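# Move the steel plate from bench to magnetic chuck

## Task

Lift the steel plate off the bench and set it down lying flat on the grinder's magnetic chuck, fully on it with no edge sticking out past it; if the plate drops from any real height, the task counts as failed.

## Robot and tools

ROBOT. Two UR7e-style arms, left_arm and right_arm, each with a Robotiq 2F-85 two-finger gripper and a wrist camera. Bases in the scene frame: left_arm at (+0.051, +0.404, 0) m, right_arm at (+0.062, -0.465, 0) m, both almost unrotated. A camera stand sits behind the arms. Loose objects may occasionally get a small shove from outside.

FRAMES. Scene frame: origin at table-top height halfway between the nominal bases, +z up, +x out over the table, left_arm toward +y (arm names do not match image sides). Each arm reports its hand pose, velocities and Hand target in its own base frame, and its offsets run along that base's axes. Fixed cameras and the table use the scene frame. On the gripper, fingers point along its +z and close along its y; a block juts about 10 cm toward its +x. end_effector_position is the spot between the pads when shut; fingertips extend about 19 mm past it closed, 6 mm when fully open. Reported hand poses can be off by a few cm, more at long reach.

ROW FORMAT (execute_actions and move). One flat list of 18 numbers covering both arms, even if only one moves: left dx, dy, dz, rx, ry, rz, gripper position, force_limit, speed, then the same nine for the right. The six pose numbers are offsets, not poses: measured from that arm's Hand target at the start of the action or move, in the arm's base axes. 1.0 equals 0.6 m for dx/dy/dz or 180 degrees for rx/ry/rz; rx, ry, rz form a single rotation vector, turning about the Hand target's position. A translation longer than 1.0 may be shortened. Sending six zeros re-requests the current Hand target. The three gripper numbers are absolute settings in [-1, 1]: position +1 = open 85 mm, about -0.8 = pads touching, -1 = squeeze until blocked. speed: about 20 mm/s at -1, 85 at 0, 150 at +1. force_limit with speed sets grip strength (roughly 30 to 100 N per pad on a slow close; around 120 to 245 N when closing from well open at speed 0 or +1). Both start at +1. A 0 is a real command, so to leave a gripper alone resend its last three numbers. New force/speed only apply after a position change of at least 0.01.

TOOLS.
execute_actions(actions, cameras): actions is a list of actions; each action is a table of up to 15 rows, one per 1/30 s step (0.5 s per action); a short table holds its final row. Every row counts from the same start pose. Empty list returns state plus images of all cameras.
move(target, speed, blend, stop_force, zero, blocking, cameras): straight-line path to one row or a list of up to 15 rows, all offsets from the same starting Hand targets. speed in m/s, 0.002 to 3.6, default 0.25 (turns up to twice that in rad/s), one value or one per target. blend in m rounds corners of a list; 0 stops at each. stop_force in N, 3 to 120, ends an arm's path on contact; do not rely on it while the gripper rotates, and leave it out when backing off something. zero (default true) re-zeroes before the move. blocking=false returns early (not with stop_force). Paths go 10 s at most and do not avoid obstacles. The result adds a move: line: done (at rest within 3 mm and 2 degrees), off_target, moving, held, fault; limits=paced means clipped, limits=held means steps withheld.
wait(seconds 0 to 10, cameras). stop(cameras): brakes a running move.
zoom_image(camera, region [x0, y0, x1, y1] in pixels, at most 504 by 504) on the latest image.
zero_wrist_force(arm). read_manual(section "licences").
finished_scene(scene = current scene number): irreversible; the plate must stay placed once the robot lets go.
Cameras: cam_high, cam_low, cam_left_wrist, cam_right_wrist, each 672x504.

RESULTS. end_effector_position (m), end_effector_quat_wxyz, velocities, Hand target (last commanded pose after clipping; next offsets count from it; the hand may rest short of it, so send the gap as an offset), Tool commands. object_status: 0 moving, 1 blocked while opening, 2 blocked while closing (a grip), 3 reached the requested position or pads met. position_measured counts: 3 open, 78 about 60 mm, 130 about 40 mm, 180 about 20 mm, 230 closed. Joint torques include arm weight; positive means toward a larger joint angle. Wrist force/torque are in the gripper's own axes, zeroed at scene start, with a further line giving the peak since the previous report. within noise means the arm is still. MOTOR HOT appears at 70 C; at 85 C the arm brakes for 30 to 60 s.

LIMITS AND CAUTIONS. Orientation commands are clipped to 32 degrees from the measured one each step. A joint torque at its load limit (141 N m big joints, 26.3 N m wrists) or about 150 N (plus or minus 25) outside force halts that arm for 10 s; after such a stop, release any grip holding the arm. Arms are stiff: targets just past a firm contact can fault, and faster motion hits harder. A clearance check holds back arm-to-arm approaches but not always; never let the arms press each other or a gripper close on the other gripper's fingers. Avoid paths close to an arm's own base. Do not squeeze hard on the plate while it still rests on the bench, swing it fast, drop it, let it leave the table, or release it while moving. Holding loads or stretched poses heats motors.

Each tool is called after "Emit:" by a JSON object that holds its "fn" and its "kwargs".

## Session

Emit:
{"fn": "execute_actions", "kwargs": {"actions": []}}

Scene clock: 0.00 s.
left_arm: end_effector_position=(+0.5657, -0.0470, +0.3975) position_measured=3 object_status=3 end_effector_quat_wxyz=(-0.270, +0.704, -0.288, +0.590) | right_arm: end_effector_position=(+0.4534, +0.4176, +0.2972) position_measured=3 object_status=3 end_effector_quat_wxyz=(+0.058, +0.872, -0.123, +0.470)
Joint positions: left_arm=[-0.615 -1.659 2.336 -3.621 -0.925 -2.443] | right_arm=[4.485 -1.691 -1.817 -1.258 0.584 -1.489]
Joint velocities: within noise
Joint torques (N m): no reading
Wrist force (N): no reading
Wrist torque (N m): no reading
Wrist force, peak (N): no reading
Hand target: left_arm +0.5657, -0.0470, +0.3975; -0.270, +0.704, -0.288, +0.590 | right_arm +0.4534, +0.4176, +0.2972; +0.058, +0.872, -0.123, +0.470
Tool commands: left_gripper/position=+1.0 left_gripper/force_limit=+1.0 left_gripper/speed=+1.0 right_gripper/position=+1.0 right_gripper/force_limit=+1.0 right_gripper/speed=+1.0

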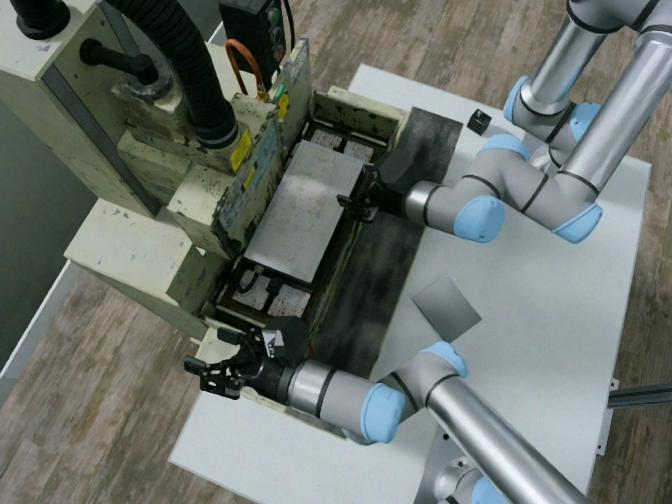

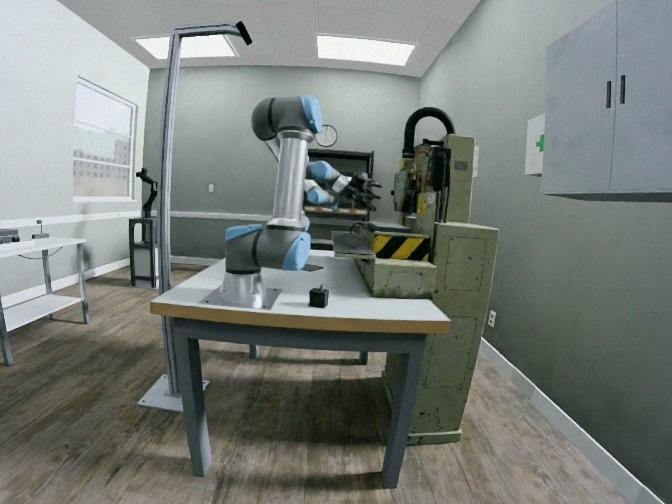

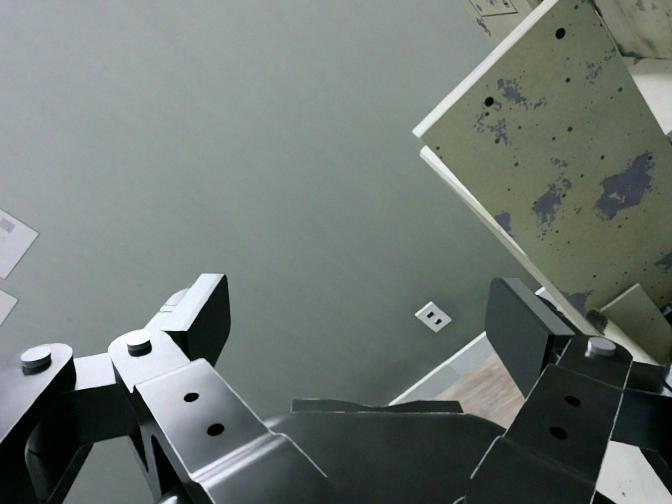

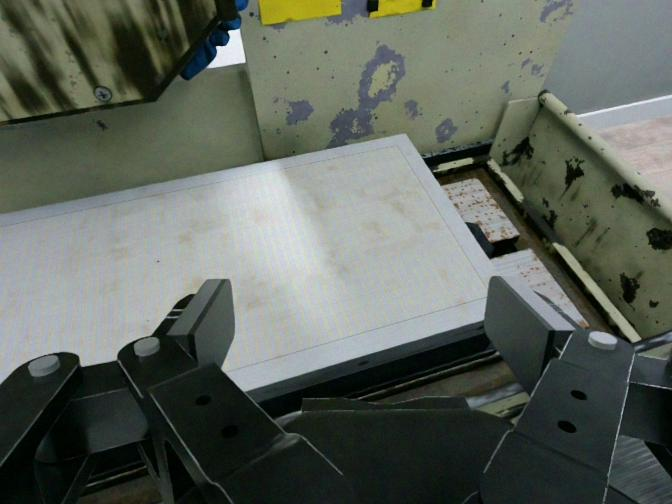

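Emit:
{"fn": "zoom_image", "kwargs": {"camera": "cam_high", "region": [370, 240, 530, 360]}}

Emit:
{"fn": "zoom_image", "kwargs": {"camera": "cam_low", "region": [220, 180, 460, 360]}}

Emit:
{"fn": "zoom_image", "kwargs": {"camera": "cam_high", "region": [190, 60, 480, 360]}}

Scaled by 3.150 from the camera's 672x504 image, which has a finer 960x720 frame.

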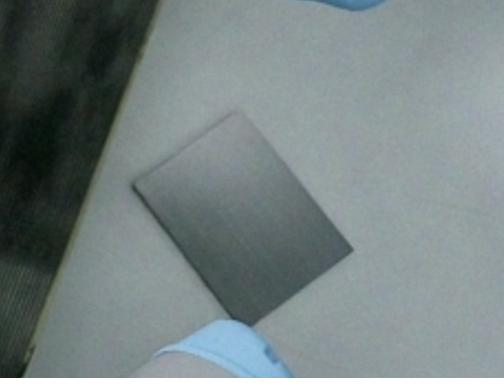

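Scaled by 2.100 from the camera's 672x504 image, which has a finer 960x720 frame.

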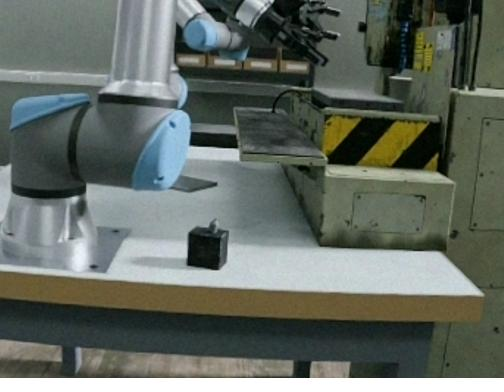

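Scaled by 1.680 from the camera's 672x504 image, which has a finer 960x720 frame.

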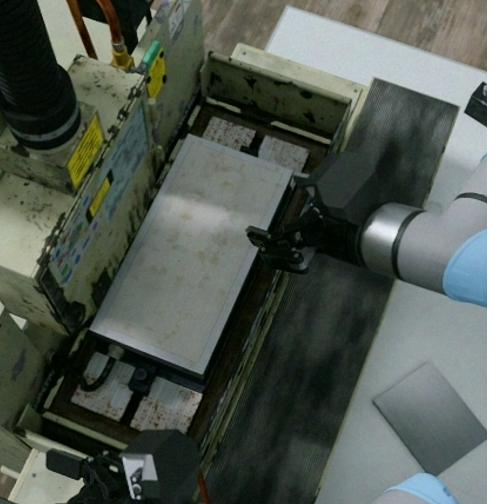

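Emit:
{"fn": "move", "kwargs": {"target": [[0,0,0,0,0,0,1,1,1,-0.089,-0.45,0.25,0,0,0,1,1,1],[-0.521,-0.538,-0.1,-0.191,0.418,0.204,1,1,1,-0.089,-0.53,0.25,0,0,0,1,1,1],[-0.521,-0.538,-0.2,-0.191,0.418,0.204,1,1,1,-0.089,-0.53,0.25,0,0,0,1,1,1]], "speed": 0.35, "cameras": ["all"]}}

Scene clock: 34.13 s.
left_arm: end_effector_position=(+0.2530, -0.3698, +0.2775) position_measured=3 object_status=3 end_effector_quat_wxyz=(+0.000, +1.000, +0.000, +0.000) | right_arm: end_effector_position=(+0.4000, +0.0996, +0.4472) position_measured=3 object_status=3 end_effector_quat_wxyz=(+0.058, +0.872, -0.123, +0.470)
Joint positions: left_arm=[-1.273 -1.714 1.839 -1.694 -1.571 -4.414] | right_arm=[4.388 -0.876 -2.033 -1.71 0.586 -1.666]
Joint torques (N m): left_arm=[11.21 -29.7 -19.64 -5.64 1.63 -1.09] | right_arm=[13.41 -12.91 34.34 1.32 -0.63 2.96]
Wrist force (N): left_arm=[1.8 -0.4 0.0] | right_arm=[-0.3 0.1 -0.1]
Wrist torque (N m): left_arm=[0.23 -0.42 -0.35] | right_arm=[0.00 0.08 0.04]
Wrist force, peak (N): left_arm=[1.9 -0.7 3.6] | right_arm=[-1.9 -2.9 0.4]
Hand target: left_arm +0.2531, -0.3698, +0.2775; +0.000, +1.000, +0.000, +0.000 | right_arm +0.4000, +0.0996, +0.4472; +0.058, +0.872, -0.123, +0.470
Off the commanded pose: left_arm 0.000 m, 0 deg | right_arm 0.000 m, 0 deg.
move: done
camera_calibration:
cam_left_wrist: T_world_to_cam=[[-0.0111256, -0.999932, -0.00359535, -0.356131], [-0.937464, 0.00917941, 0.34796, 0.163952], [-0.347904, 0.00724176, -0.937502, 0.478162], [0, 0, 0, 1]] pos_world=[0.316091, -0.361075, 0.389949]
cam_right_wrist: T_world_to_cam=[[-0.290084, -0.956996, -0.00315396, 0.221752], [-0.76127, 0.23275, -0.605224, 0.571952], [0.579931, -0.173165, -0.796049, 0.275625], [0, 0, 0, 1]] pos_world=[0.339893, 0.126823, 0.566269]

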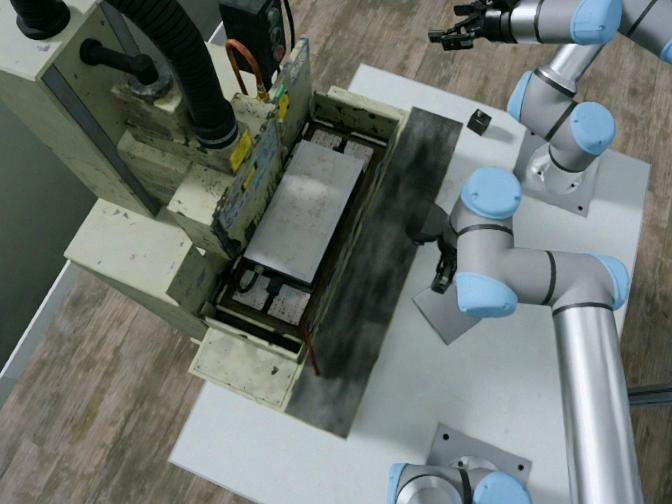

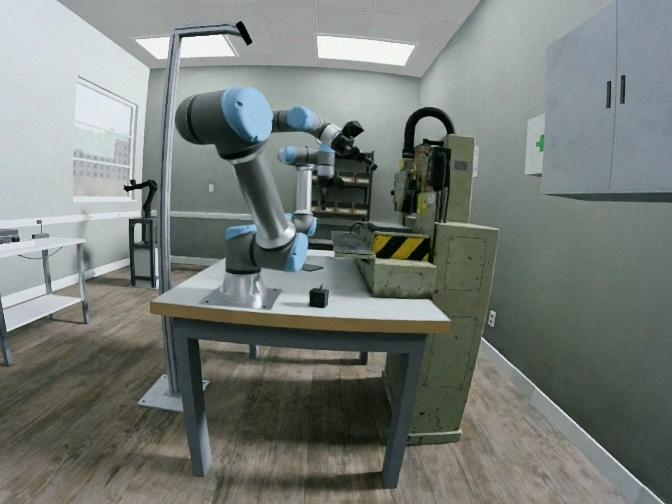

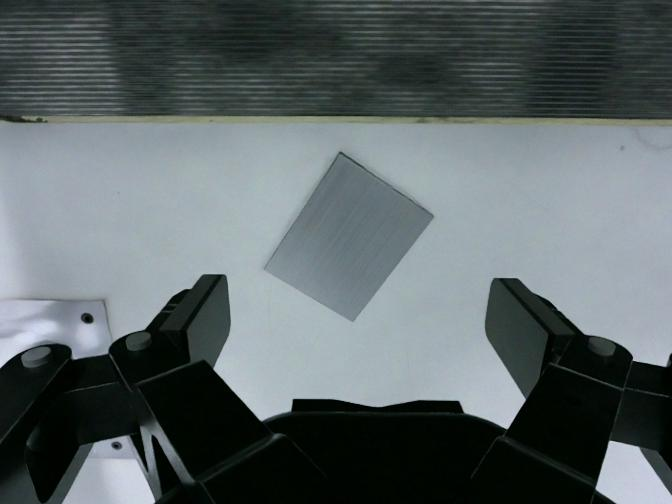

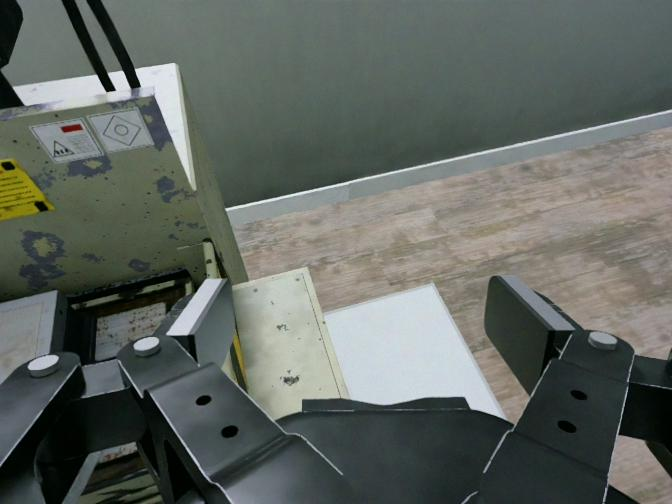

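Emit:
{"fn": "zoom_image", "kwargs": {"camera": "cam_left_wrist", "region": [250, 100, 450, 340]}}

Scaled by 2.100 from the camera's 672x504 image, which has a finer 960x720 frame.

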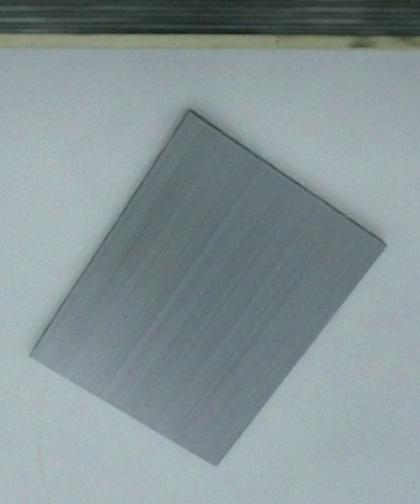

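Emit:
{"fn": "zoom_image", "kwargs": {"camera": "cam_low", "region": [280, 250, 380, 325]}}

Emit:
{"fn": "zoom_image", "kwargs": {"camera": "cam_high", "region": [450, 90, 510, 150]}}

Emit:
{"fn": "zoom_image", "kwargs": {"camera": "cam_high", "region": [180, 60, 480, 460]}}

Scaled by 5.040 from the camera's 672x504 image, which has a finer 960x720 frame.

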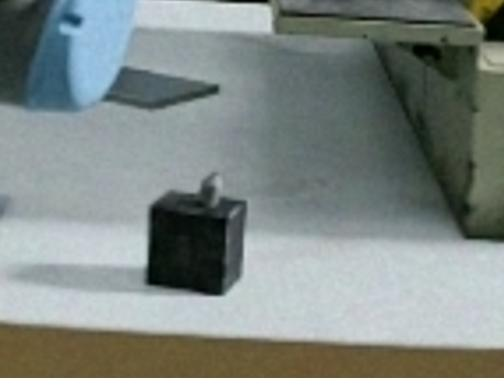

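Scaled by 8.400 from the camera's 672x504 image, which has a finer 960x720 frame.

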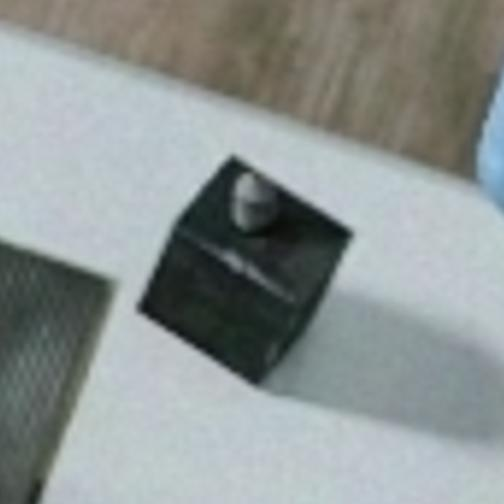

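Scaled by 1.260 from the camera's 672x504 image, which has a finer 960x720 frame.

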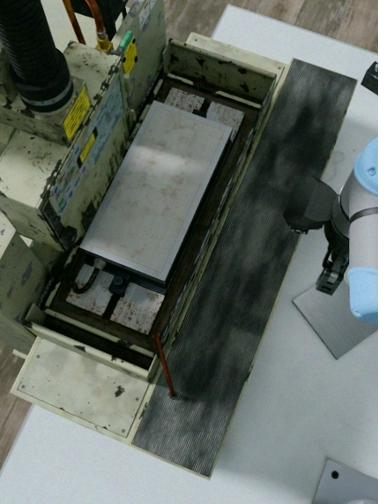

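Emit:
{"fn": "move", "kwargs": {"target": [0,0,0,0,0,0,1,1,1,-0.142,-0.233,-0.283,0.039,0.313,0.082,1,1,1], "speed": 0.35, "cameras": ["cam_right_wrist"]}}

Emit:
{"fn": "zoom_image", "kwargs": {"camera": "cam_right_wrist", "region": [220, 100, 460, 340]}}

Scene clock: 70.07 s.
left_arm: end_effector_position=(+0.2531, -0.3698, +0.2775) position_measured=3 object_status=3 end_effector_quat_wxyz=(+0.000, +1.000, +0.000, +0.000) | right_arm: end_effector_position=(+0.3149, -0.0402, +0.2775) position_measured=3 object_status=3 end_effector_quat_wxyz=(-0.001, +1.000, +0.000, +0.000)
Joint positions: left_arm=[-1.273 -1.715 1.839 -1.694 -1.571 -4.414] | right_arm=[3.447 -1.071 -2.073 -1.568 1.572 -2.836]
Joint torques (N m): left_arm=[9.23 -28.87 -19.3 -5.5 1.46 -0.13] | right_arm=[-5.78 2.01 18.61 2.9 -1.32 -1.51]
Wrist force (N): left_arm=[1.8 -0.5 -0.1] | right_arm=[0.2 -1.0 2.9]
Wrist torque (N m): left_arm=[0.22 -0.43 -0.34] | right_arm=[-0.21 0.21 0.02]
Wrist force, peak (N): left_arm=[2.2 -0.6 -0.1] | right_arm=[0.6 -0.2 4.3]
Hand target: left_arm +0.2531, -0.3698, +0.2775; +0.000, +1.000, +0.000, +0.000 | right_arm +0.3148, -0.0402, +0.2774; -0.001, +1.000, +0.000, +0.000
Off the commanded pose: left_arm 0.000 m, 0 deg | right_arm 0.000 m, 0 deg.
move: done
camera_calibration:
cam_right_wrist: T_world_to_cam=[[-0.00283841, -0.999727, 0.0232078, -0.0367011], [-0.943649, 0.0103581, 0.330786, 0.225683], [-0.330936, -0.0209611, -0.94342, 0.499592], [0, 0, 0, 1]] pos_world=[0.378194, -0.0285568, 0.397524]
Images, in order (width x height): cam_right_wrist 672x504.

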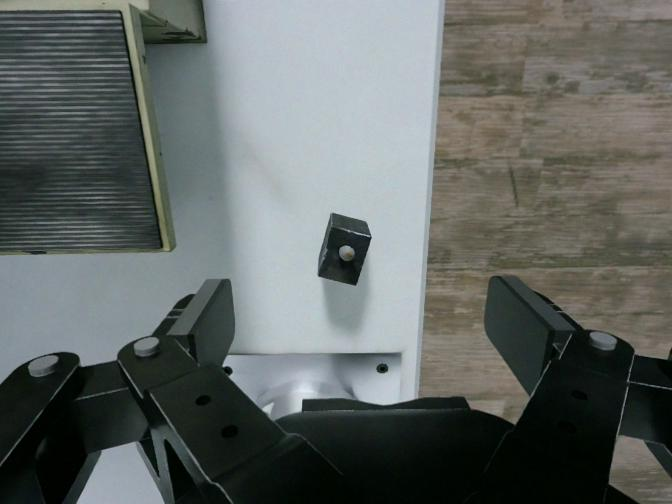

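Scaled by 2.100 from the camera's 672x504 image, which has a finer 960x720 frame.

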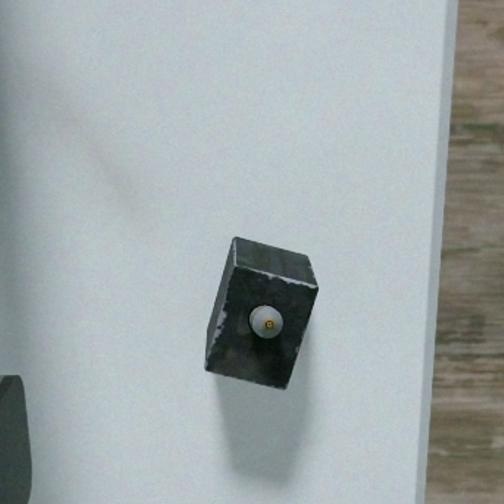

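Emit:
{"fn": "move", "kwargs": {"target": [-0.125,-0.001,-0.395,0,0,0,1,1,1,0,0,0,0,0,0,1,1,1], "speed": 0.25}}

Emit:
{"fn": "move", "kwargs": {"target": [0,0,-0.08,0,0,0,1,1,1,0,0,0,0,0,0,1,1,1], "speed": 0.01, "stop_force": 10, "cameras": ["all"]}}

Scene clock: 121.83 s.
left_arm: end_effector_position=(+0.1781, -0.3705, +0.0406) position_measured=3 object_status=3 end_effector_quat_wxyz=(+0.000, +1.000, -0.001, +0.000) | right_arm: end_effector_position=(+0.3148, -0.0402, +0.2774) position_measured=3 object_status=3 end_effector_quat_wxyz=(-0.001, +1.000, +0.000, +0.000)
Joint positions: left_arm=[-1.453 -1.514 2.343 -2.399 -1.571 -4.594] | right_arm=[3.447 -1.071 -2.074 -1.568 1.572 -2.837]
Joint torques (N m): left_arm=[5.52 -12.57 -13.07 -5.62 0.46 0.75] | right_arm=[-10.29 -1.01 16.38 1.44 1.88 -2.6]
Wrist force (N): left_arm=[1.8 -0.6 0.2] | right_arm=[0.5 -1.2 3.0]
Wrist torque (N m): left_arm=[0.19 -0.45 -0.34] | right_arm=[-0.25 0.19 0.04]
Wrist force, peak (N): left_arm=[2.8 -0.5 -3.0] | right_arm=[0.4 -1.5 3.0]
Hand target: left_arm +0.1781, -0.3704, +0.0405; +0.000, +1.000, +0.000, +0.000 | right_arm +0.3148, -0.0402, +0.2774; -0.001, +1.000, +0.000, +0.000
Off the commanded pose: left_arm 0.000 m, 0 deg | right_arm 0.000 m, 0 deg.
move: done

Scene clock: 125.47 s.
left_arm: end_effector_position=(+0.1781, -0.3704, +0.0145) position_measured=3 object_status=3 end_effector_quat_wxyz=(+0.000, +1.000, +0.000, +0.000) | right_arm: end_effector_position=(+0.3148, -0.0402, +0.2774) position_measured=3 object_status=3 end_effector_quat_wxyz=(-0.001, +1.000, +0.000, +0.000)
Joint positions: left_arm=[-1.453 -1.447 2.37 -2.493 -1.571 -4.594] | right_arm=[3.447 -1.071 -2.074 -1.568 1.572 -2.837]
Joint torques (N m): left_arm=[3.4 -29.1 -17.6 0.5 1.33 -1.08] | right_arm=[-7.39 0.61 16.66 1.72 1.16 -1.58]
Wrist force (N): left_arm=[2.2 2.0 -9.1] | right_arm=[0.4 -1.2 2.9]
Wrist torque (N m): left_arm=[-0.29 -0.41 -0.35] | right_arm=[-0.25 0.19 0.04]
Wrist force, peak (N): left_arm=[-1.4 -14.1 -46.4] | right_arm=[0.4 -1.0 3.3]
Hand target: left_arm +0.1781, -0.3704, +0.0145; +0.000, +1.000, +0.000, +0.000 (not the last commanded pose) | right_arm +0.3148, -0.0402, +0.2774; -0.001, +1.000, +0.000, +0.000
Off the commanded pose: left_arm 0.022 m, 0 deg | right_arm 0.000 m, 0 deg.
move: contact (left_arm)
camera_calibration:
cam_left_wrist: T_world_to_cam=[[-0.0111159, -0.999933, -0.00328091, -0.358555], [-0.937509, 0.00928063, 0.347837, 0.18519], [-0.347783, 0.0069424, -0.937549, 0.205473], [0, 0, 0, 1]] pos_world=[0.241092, -0.361676, 0.127049]
cam_right_wrist: T_world_to_cam=[[-0.00260905, -0.999727, 0.0232351, -0.0367937], [-0.943546, 0.0101574, 0.331086, 0.225586], [-0.331232, -0.0210596, -0.943314, 0.49947], [0, 0, 0, 1]] pos_world=[0.378195, -0.0285563, 0.397323]

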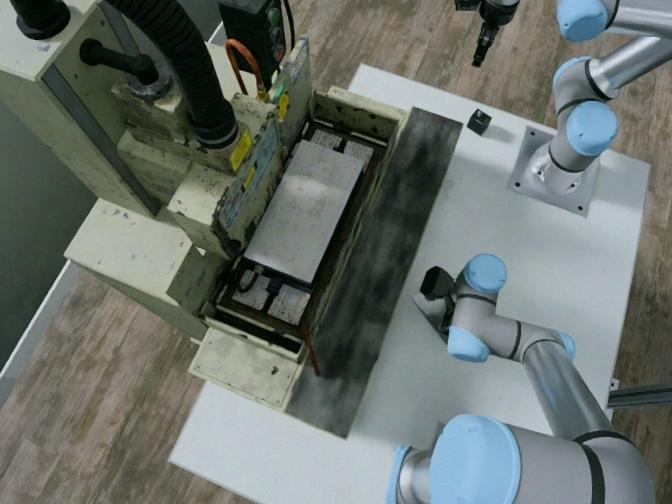

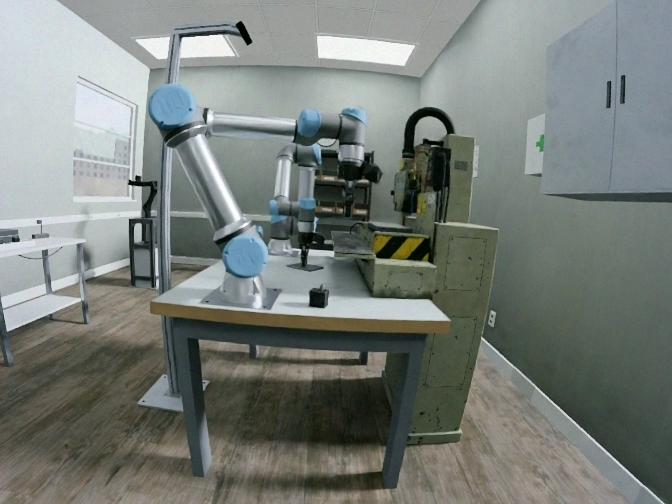

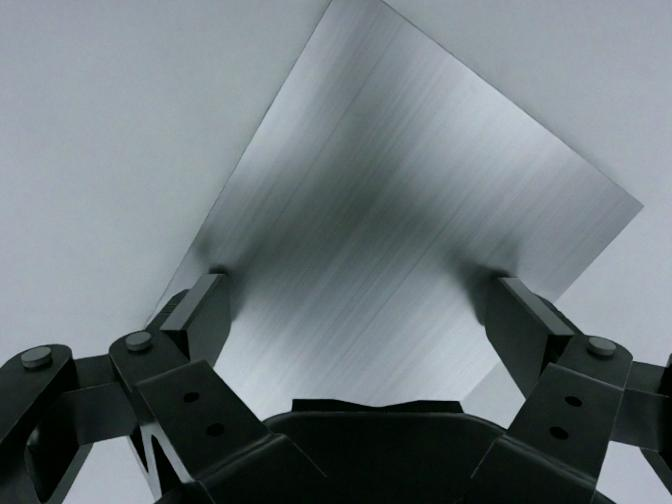

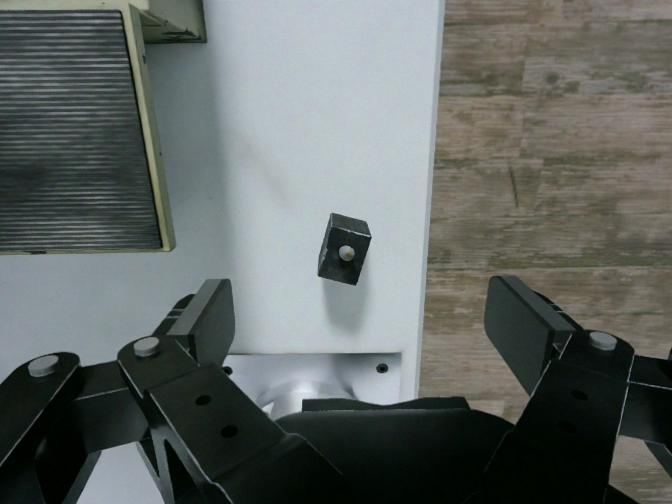

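Emit:
{"fn": "move", "kwargs": {"target": [0,0,0,0,0,-0.157,1,1,1,0,0,0,0,0,0,1,1,1], "speed": 0.15, "cameras": ["cam_left_wrist"]}}

Scene clock: 134.10 s.
left_arm: end_effector_position=(+0.1780, -0.3705, +0.0145) position_measured=3 object_status=3 end_effector_quat_wxyz=(+0.000, +0.970, -0.245, +0.000) | right_arm: end_effector_position=(+0.3148, -0.0402, +0.2774) position_measured=3 object_status=3 end_effector_quat_wxyz=(-0.001, +1.000, +0.000, +0.000)
Joint positions: left_arm=[-1.453 -1.447 2.37 -2.493 -1.57 -4.101] | right_arm=[3.447 -1.071 -2.074 -1.568 1.572 -2.837]
Joint torques (N m): left_arm=[7.37 -23.65 -13.45 -3.77 -0.82 0.43] | right_arm=[-4.38 4.34 16.64 2.03 0.46 0.05]
Wrist force (N): left_arm=[-1.3 -2.2 -10.1] | right_arm=[0.3 -1.2 2.9]
Wrist torque (N m): left_arm=[-0.28 -0.33 -0.09] | right_arm=[-0.24 0.21 0.03]
Wrist force, peak (N): left_arm=[5.3 -0.8 -9.8] | right_arm=[0.3 -1.1 3.3]
Hand target: left_arm +0.1781, -0.3704, +0.0145; +0.000, +0.970, -0.245, +0.000 | right_arm +0.3148, -0.0402, +0.2774; -0.001, +1.000, +0.000, +0.000
Off the commanded pose: left_arm 0.000 m, 0 deg | right_arm 0.000 m, 0 deg.
move: done
camera_calibration:
cam_left_wrist: T_world_to_cam=[[-0.483107, -0.875556, -0.00322276, -0.228422], [-0.821419, 0.451956, 0.34786, 0.328427], [-0.303114, 0.170701, -0.937541, 0.258155], [0, 0, 0, 1]] pos_world=[0.237675, -0.392498, 0.127048]
Images, in order (width x height): cam_left_wrist 672x504.

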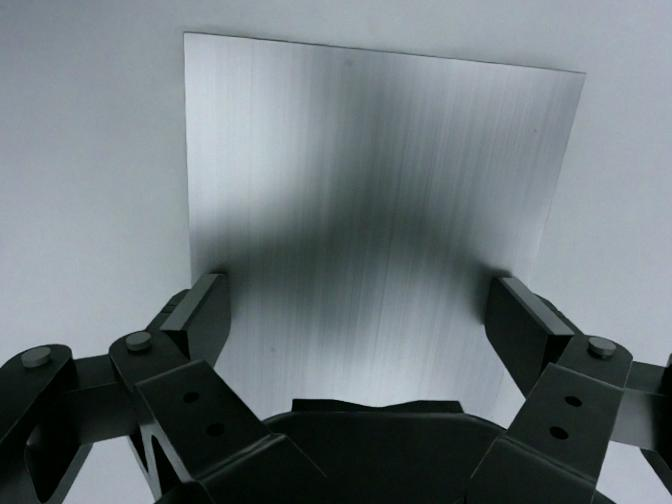

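Emit:
{"fn": "move", "kwargs": {"target": [-0.05,0.25,0.39,0,0,0,1,1,1,0,0,0,0,0,0,-1,0,0], "speed": 0.3}}

Emit:
{"fn": "move", "kwargs": {"target": [[0,0,0,0,0,0,1,1,1,-0.1135,0.9,0,0,0,0,-1,0,0],[0,0,0,0,0,0,1,1,1,-0.1135,0.9545,-0.35,0,0,0,-1,0,0]], "speed": 0.35, "blend": [0.05,0]}}

Emit:
{"fn": "move", "kwargs": {"target": [0,0,0,0,0,0,1,1,1,0,0,-0.1,0,0,0,-1,0,0], "speed": 0.01, "stop_force": 6, "cameras": ["cam_high","cam_right_wrist","cam_low"]}}

Scene clock: 162.03 s.
left_arm: end_effector_position=(+0.1480, -0.2205, +0.2484) position_measured=3 object_status=3 end_effector_quat_wxyz=(+0.000, +0.970, -0.245, +0.000) end_effector_velocity=(+0.000, +0.001, +0.000) end_effector_angular_velocity=(+0.003, +0.001, +0.001) | right_arm: end_effector_position=(+0.3148, -0.0402, +0.2774) position_measured=232 object_status=3 end_effector_quat_wxyz=(-0.001, +1.000, +0.000, +0.000)
Joint positions: left_arm=[-1.506 -2.235 2.214 -1.549 -1.57 -4.153] | right_arm=[3.447 -1.071 -2.074 -1.568 1.572 -2.837]
Joint velocities: left_arm=[0.001 -0.001 -0.001 0.005 0 0] | right_arm=[within noise]
Joint torques (N m): left_arm=[9.17 -4.99 -32.87 -0.8 0.48 1.71] | right_arm=[0.01 6.52 16.52 2.44 -0.34 1.27]
Wrist force (N): left_arm=[1.7 -0.6 0.0] | right_arm=[0.3 -0.9 2.7]
Wrist torque (N m): left_arm=[0.21 -0.41 -0.25] | right_arm=[-0.20 0.21 0.03]
Wrist force, peak (N): left_arm=[-1.3 -2.1 -10.1] | right_arm=[0.3 -1.2 3.1]
Hand target: left_arm +0.1481, -0.2204, +0.2485; +0.000, +0.970, -0.245, +0.000 | right_arm +0.3148, -0.0402, +0.2774; -0.001, +1.000, +0.000, +0.000
Off the commanded pose: left_arm 0.000 m, 0 deg | right_arm 0.000 m, 0 deg.
move: done

Scene clock: 164.73 s.
left_arm: end_effector_position=(+0.1481, -0.2204, +0.2485) position_measured=3 object_status=3 end_effector_quat_wxyz=(+0.000, +0.970, -0.245, +0.000) | right_arm: end_effector_position=(+0.2466, +0.5325, +0.0675) position_measured=232 object_status=3 end_effector_quat_wxyz=(-0.001, +1.000, +0.000, +0.000) end_effector_velocity=(+0.001, +0.001, +0.001) end_effector_angular_velocity=(+0.006, -0.001, -0.002)
Joint positions: left_arm=[-1.506 -2.235 2.214 -1.549 -1.57 -4.153] | right_arm=[4.507 -1.947 -1.831 -0.932 1.572 -1.776]
Joint velocities: left_arm=[within noise] | right_arm=[-0.002 0 0.001 0.005 0 0]
Joint torques (N m): left_arm=[11.11 -7.69 -32.14 -0.83 -0.98 1.59] | right_arm=[-12.25 32.22 19.3 5.04 1.14 -2.56]
Wrist force (N): left_arm=[1.7 -0.7 -0.2] | right_arm=[0.4 -0.8 2.9]
Wrist torque (N m): left_arm=[0.20 -0.41 -0.25] | right_arm=[-0.16 0.17 -0.01]
Wrist force, peak (N): left_arm=[2.1 -0.3 0.0] | right_arm=[0.0 -1.6 6.7]
Hand target: left_arm +0.1481, -0.2204, +0.2485; +0.000, +0.970, -0.245, +0.000 | right_arm +0.2467, +0.5325, +0.0674; -0.001, +1.000, +0.000, +0.000
Off the commanded pose: left_arm 0.000 m, 0 deg | right_arm 0.000 m, 0 deg.
move: done

Scene clock: 167.70 s.
left_arm: end_effector_position=(+0.1481, -0.2204, +0.2485) position_measured=3 object_status=3 end_effector_quat_wxyz=(+0.000, +0.970, -0.245, +0.000) | right_arm: end_effector_position=(+0.2467, +0.5325, +0.0487) position_measured=232 object_status=3 end_effector_quat_wxyz=(-0.001, +1.000, +0.000, +0.000)
Joint positions: left_arm=[-1.506 -2.235 2.214 -1.549 -1.57 -4.153] | right_arm=[4.507 -1.976 -1.849 -0.886 1.572 -1.776]
Joint torques (N m): left_arm=[10.38 -8.37 -31.16 -1.09 -0.71 1.61] | right_arm=[-10.82 46.11 26.82 0.58 -1.5 -2.72]
Wrist force (N): left_arm=[1.9 -0.5 0.3] | right_arm=[-0.5 -1.0 -5.1]
Wrist torque (N m): left_arm=[0.24 -0.43 -0.26] | right_arm=[-0.18 0.92 0.00]
Wrist force, peak (N): left_arm=[2.0 -0.8 0.1] | right_arm=[-1.5 0.7 -10.6]
Hand target: left_arm +0.1481, -0.2204, +0.2485; +0.000, +0.970, -0.245, +0.000 | right_arm +0.2467, +0.5325, +0.0487; -0.001, +1.000, +0.000, +0.000 (not the last commanded pose)
Off the commanded pose: left_arm 0.000 m, 0 deg | right_arm 0.041 m, 0 deg.
move: contact (right_arm)
camera_calibration:
cam_right_wrist: T_world_to_cam=[[-0.00264283, -0.999729, 0.023141, 0.540911], [-0.943545, 0.0101581, 0.331087, 0.231199], [-0.331233, -0.0209596, -0.943316, 0.273278], [0, 0, 0, 1]] pos_world=[0.310095, 0.544143, 0.168724]
Images, in order (width x height): cam_high 672x504, cam_low 672x504, cam_right_wrist 672x504.

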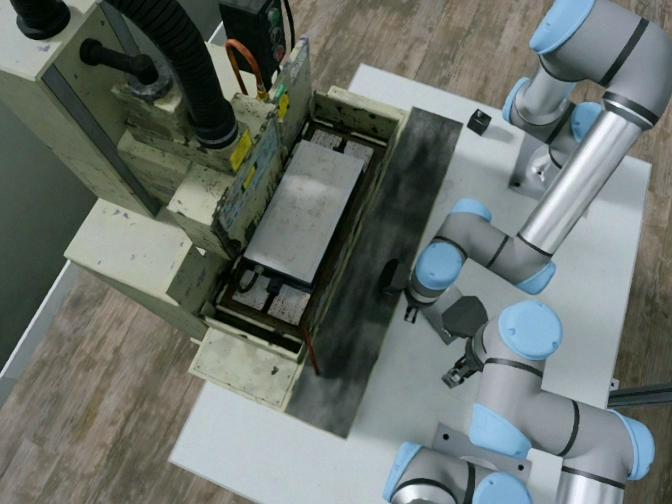

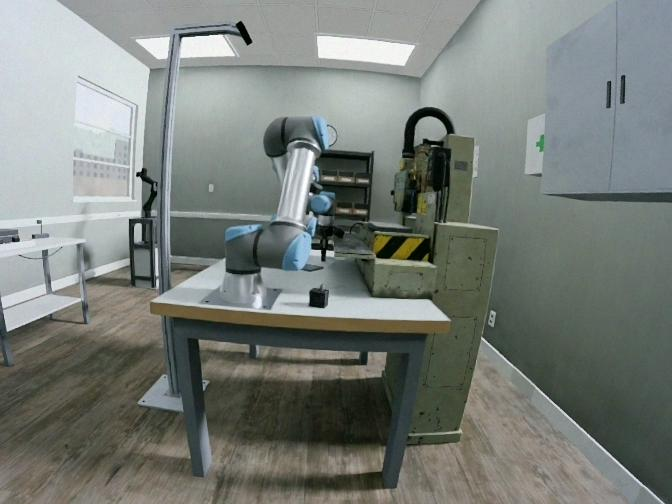

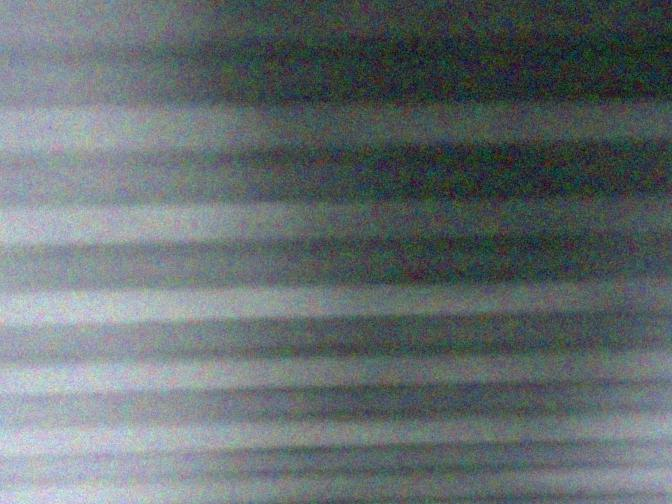

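Emit:
{"fn": "move", "kwargs": {"target": [[0,0,0,0,0,0,1,1,1,-0.02,0,0.12,0,0,0,-1,0,0],[0,0,0,0,0,0,1,1,1,-0.02,0,0.12,0.087,-0.087,-0.4956,-1,0,0],[0,0,0,0,0,0,1,1,1,-0.012,0.0,-0.01,0.087,-0.087,-0.4956,-1,0,0]], "speed": 0.35}}

Emit:
{"fn": "move", "kwargs": {"target": [0,0,0,0,0,0,1,1,1,0,0,-0.08,0,0,0,-1,0,0], "speed": 0.01, "stop_force": 6, "cameras": ["all"]}}

Scene clock: 187.23 s.
left_arm: end_effector_position=(+0.1481, -0.2204, +0.2485) position_measured=3 object_status=3 end_effector_quat_wxyz=(+0.000, +0.970, -0.245, +0.000) | right_arm: end_effector_position=(+0.2396, +0.5325, +0.0428) position_measured=232 object_status=3 end_effector_quat_wxyz=(-0.123, +0.695, -0.697, +0.123)
Joint positions: left_arm=[-1.506 -2.235 2.214 -1.549 -1.57 -4.153] | right_arm=[4.678 -1.95 -1.966 -0.784 1.221 -0.033]
Joint torques (N m): left_arm=[7.81 -10.25 -31.73 -1.46 -0.76 1.19] | right_arm=[12.02 31.23 14.2 4.3 -3.42 2.75]
Wrist force (N): left_arm=[1.9 -0.5 0.1] | right_arm=[0.5 -0.4 2.1]
Wrist torque (N m): left_arm=[0.22 -0.44 -0.26] | right_arm=[-0.20 0.15 0.16]
Wrist force, peak (N): left_arm=[2.1 -0.7 0.5] | right_arm=[0.7 0.8 6.2]
Hand target: left_arm +0.1481, -0.2204, +0.2485; +0.000, +0.970, -0.245, +0.000 | right_arm +0.2395, +0.5325, +0.0427; -0.123, +0.695, -0.697, +0.123
Off the commanded pose: left_arm 0.000 m, 0 deg | right_arm 0.000 m, 0 deg.
move: done

Scene clock: 190.47 s.
left_arm: end_effector_position=(+0.1481, -0.2204, +0.2485) position_measured=3 object_status=3 end_effector_quat_wxyz=(+0.000, +0.970, -0.245, +0.000) | right_arm: end_effector_position=(+0.2395, +0.5325, +0.0213) position_measured=232 object_status=3 end_effector_quat_wxyz=(-0.123, +0.695, -0.697, +0.123)
Joint positions: left_arm=[-1.506 -2.235 2.214 -1.549 -1.57 -4.153] | right_arm=[4.678 -1.99 -1.982 -0.729 1.221 -0.033]
Joint torques (N m): left_arm=[8.92 -8.94 -32.42 -1.5 -0.77 0.77] | right_arm=[7.35 45.76 25.32 0.44 2.04 2.66]
Wrist force (N): left_arm=[1.9 -0.4 -0.3] | right_arm=[-2.0 -1.9 -2.5]
Wrist torque (N m): left_arm=[0.24 -0.45 -0.26] | right_arm=[-0.16 0.17 0.17]
Wrist force, peak (N): left_arm=[2.1 -0.5 0.0] | right_arm=[11.3 -2.7 -21.5]
Hand target: left_arm +0.1481, -0.2204, +0.2485; +0.000, +0.970, -0.245, +0.000 | right_arm +0.2395, +0.5325, +0.0213; -0.123, +0.695, -0.697, +0.123 (not the last commanded pose)
Off the commanded pose: left_arm 0.000 m, 0 deg | right_arm 0.027 m, 0 deg.
move: contact (right_arm)
camera_calibration:
cam_left_wrist: T_world_to_cam=[[-0.483218, -0.875494, -0.00317654, -0.110806], [-0.821354, 0.452074, 0.347859, 0.154608], [-0.303113, 0.170701, -0.937541, 0.442841], [0, 0, 0, 1]] pos_world=[0.207675, -0.242498, 0.361048]
cam_right_wrist: T_world_to_cam=[[-0.947639, 0.00604716, -0.319288, 0.239542], [-0.100204, 0.943695, 0.315276, -0.465215], [0.303217, 0.330761, -0.893676, -0.0953203], [0, 0, 0, 1]] pos_world=[0.209285, 0.469101, 0.137968]

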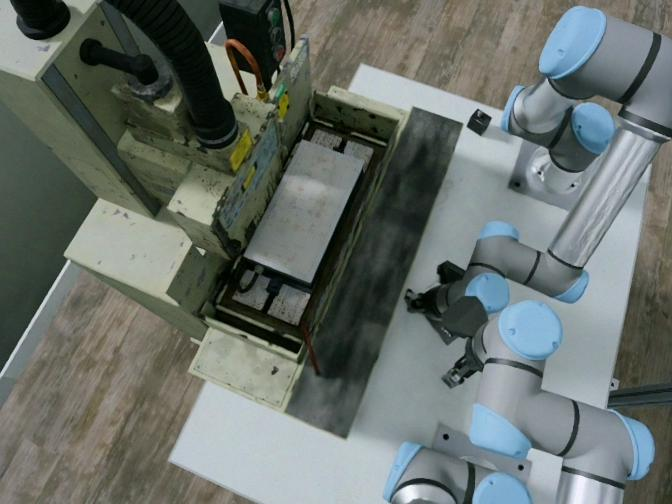

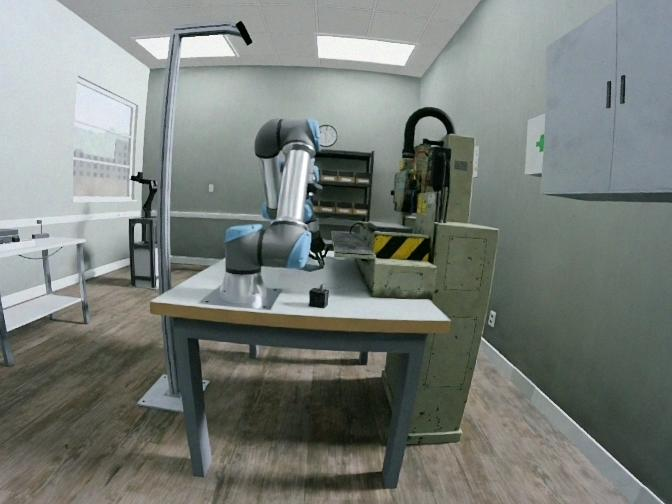

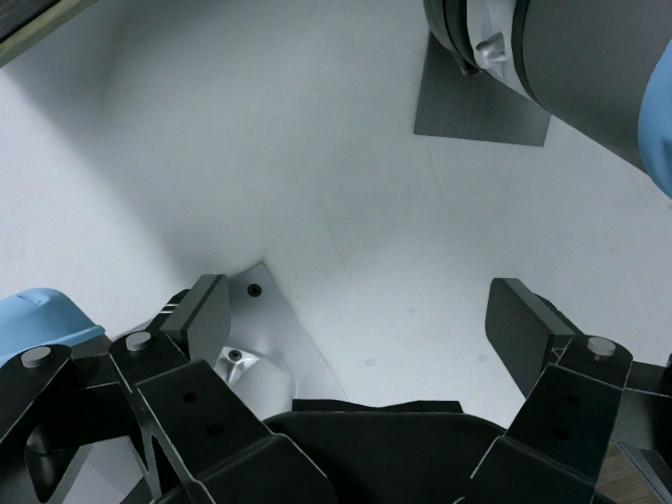

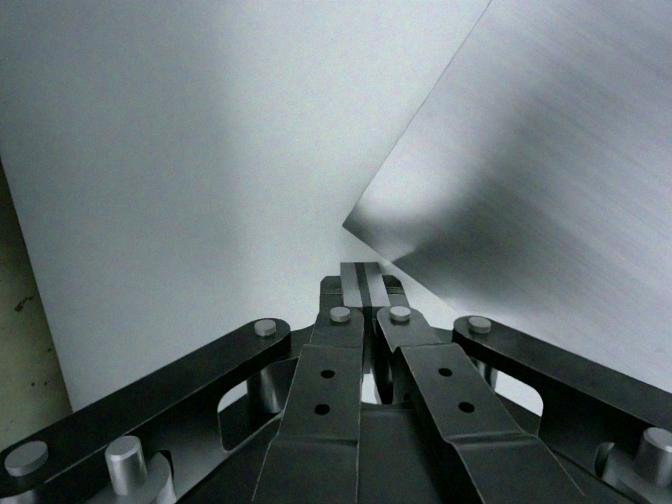

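Emit:
{"fn": "move", "kwargs": {"target": [[0,0,0,0,0,0,1,1,1,0,0,0.004,0,0,0,-1,0,0],[0,0,0,0,0,0,1,1,1,-0.0067,-0.064,0.004,0,0,0,-1,0,0],[0,0,0,0,0,0,1,1,1,-0.023,-0.11,0.004,0,0,0,-1,0,0],[0,0,0,0,0,0,1,1,1,-0.052,-0.152,0.004,0,0,0,-1,0,0]], "speed": 0.05, "blend": [0,0.005,0.005,0], "cameras": ["cam_high","cam_right_wrist"]}}

Scene clock: 207.93 s.
left_arm: end_effector_position=(+0.1481, -0.2204, +0.2485) position_measured=3 object_status=3 end_effector_quat_wxyz=(+0.000, +0.970, -0.245, +0.000) | right_arm: end_effector_position=(+0.2082, +0.4413, +0.0237) position_measured=232 object_status=3 end_effector_quat_wxyz=(-0.123, +0.695, -0.697, +0.123) end_effector_velocity=(+0.001, +0.002, +0.001) end_effector_angular_velocity=(+0.001, +0.001, +0.003)
Joint positions: left_arm=[-1.506 -2.235 2.214 -1.549 -1.57 -4.153] | right_arm=[4.742 -1.802 -2.251 -0.67 1.221 0.035]
Joint velocities: left_arm=[within noise] | right_arm=[-0.002 -0.002 0.005 0 0.001 -0.006]
Joint torques (N m): left_arm=[9.27 -8.73 -31.48 -2.19 -0.7 0.76] | right_arm=[-13.59 20.52 25.37 2.44 2 -2.94]
Wrist force (N): left_arm=[1.8 -0.5 0.0] | right_arm=[0.8 -1.8 1.3]
Wrist torque (N m): left_arm=[0.22 -0.41 -0.26] | right_arm=[-0.20 0.15 0.08]
Wrist force, peak (N): left_arm=[2.1 -0.6 0.2] | right_arm=[-1.8 -2.1 -3.0]
Hand target: left_arm +0.1481, -0.2204, +0.2485; +0.000, +0.970, -0.245, +0.000 | right_arm +0.2083, +0.4413, +0.0237; -0.123, +0.695, -0.697, +0.123
Off the commanded pose: left_arm 0.000 m, 0 deg | right_arm 0.000 m, 0 deg.
move: done
camera_calibration:
cam_right_wrist: T_world_to_cam=[[-0.947607, 0.00615048, -0.319379, 0.211166], [-0.100177, 0.943656, 0.315401, -0.38305], [0.303324, 0.330871, -0.893599, -0.0535904], [0, 0, 0, 1]] pos_world=[0.177985, 0.3779, 0.140368]
Images, in order (width x height): cam_high 672x504, cam_right_wrist 672x504.

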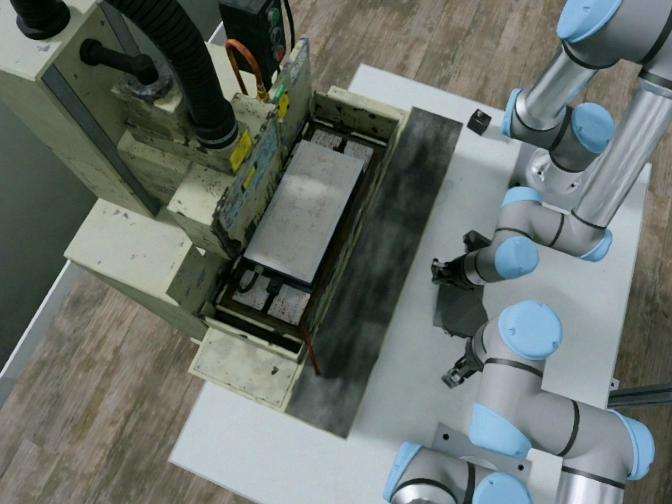

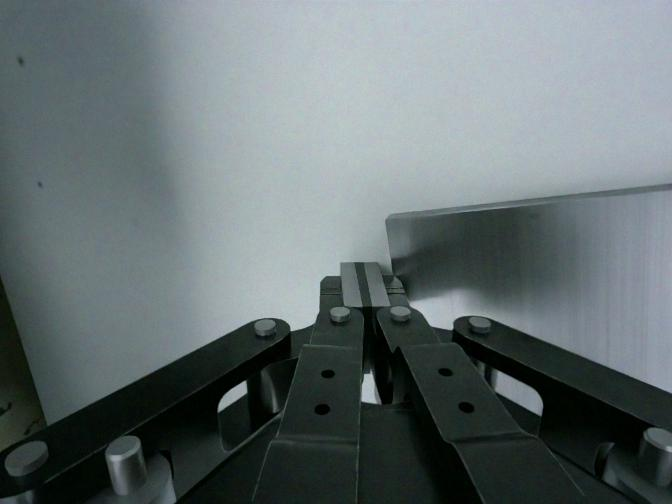

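Emit:
{"fn": "move", "kwargs": {"target": [[0,0,0,0,0,0,1,1,1,-0.025,-0.025,0,0,0,0,-1,0,0],[0,0,0,0,0,0,1,1,1,0,-0.01,0,0,0,0,-1,0,0],[0,0,0,0,0,0,1,1,1,-0.1,-0.08,0.35,0,0,0,-1,0,0]], "speed": [0.05,0.1,0.3], "cameras": ["cam_high","cam_right_wrist"]}}

Scene clock: 218.70 s.
left_arm: end_effector_position=(+0.1481, -0.2204, +0.2485) position_measured=3 object_status=3 end_effector_quat_wxyz=(+0.000, +0.970, -0.245, +0.000) | right_arm: end_effector_position=(+0.1482, +0.3933, +0.2336) position_measured=232 object_status=3 end_effector_quat_wxyz=(-0.123, +0.695, -0.697, +0.123)
Joint positions: left_arm=[-1.506 -2.235 2.214 -1.549 -1.57 -4.153] | right_arm=[4.902 -1.319 -2.06 -1.402 1.228 0.205]
Joint torques (N m): left_arm=[8.19 -8.16 -32.15 -2.29 -1.04 0.52] | right_arm=[-9.6 22.55 30.64 0.93 -3.17 -2.52]
Wrist force (N): left_arm=[1.9 -0.3 0.0] | right_arm=[1.1 -0.2 2.4]
Wrist torque (N m): left_arm=[0.26 -0.43 -0.26] | right_arm=[-0.21 0.08 0.17]
Wrist force, peak (N): left_arm=[2.1 -0.6 -0.2] | right_arm=[0.5 0.1 5.5]
Hand target: left_arm +0.1481, -0.2204, +0.2485; +0.000, +0.970, -0.245, +0.000 | right_arm +0.1483, +0.3933, +0.2337; -0.123, +0.695, -0.697, +0.123
Off the commanded pose: left_arm 0.000 m, 0 deg | right_arm 0.000 m, 0 deg.
move: done
camera_calibration:
cam_right_wrist: T_world_to_cam=[[-0.947673, 0.00597393, -0.319185, 0.221737], [-0.1002, 0.943734, 0.315161, -0.409898], [0.303109, 0.330652, -0.893753, 0.168178], [0, 0, 0, 1]] pos_world=[0.118086, 0.329901, 0.350268]
Images, in order (width x height): cam_high 672x504, cam_right_wrist 672x504.

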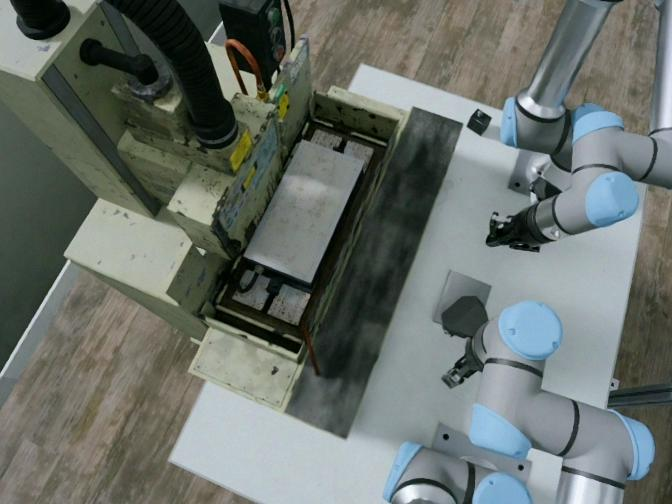

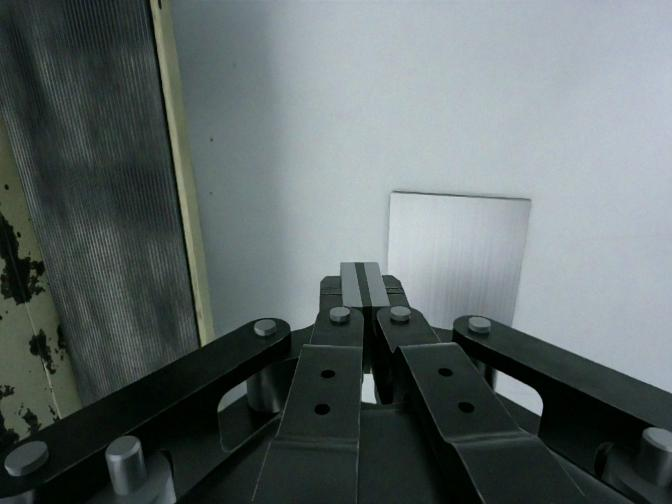

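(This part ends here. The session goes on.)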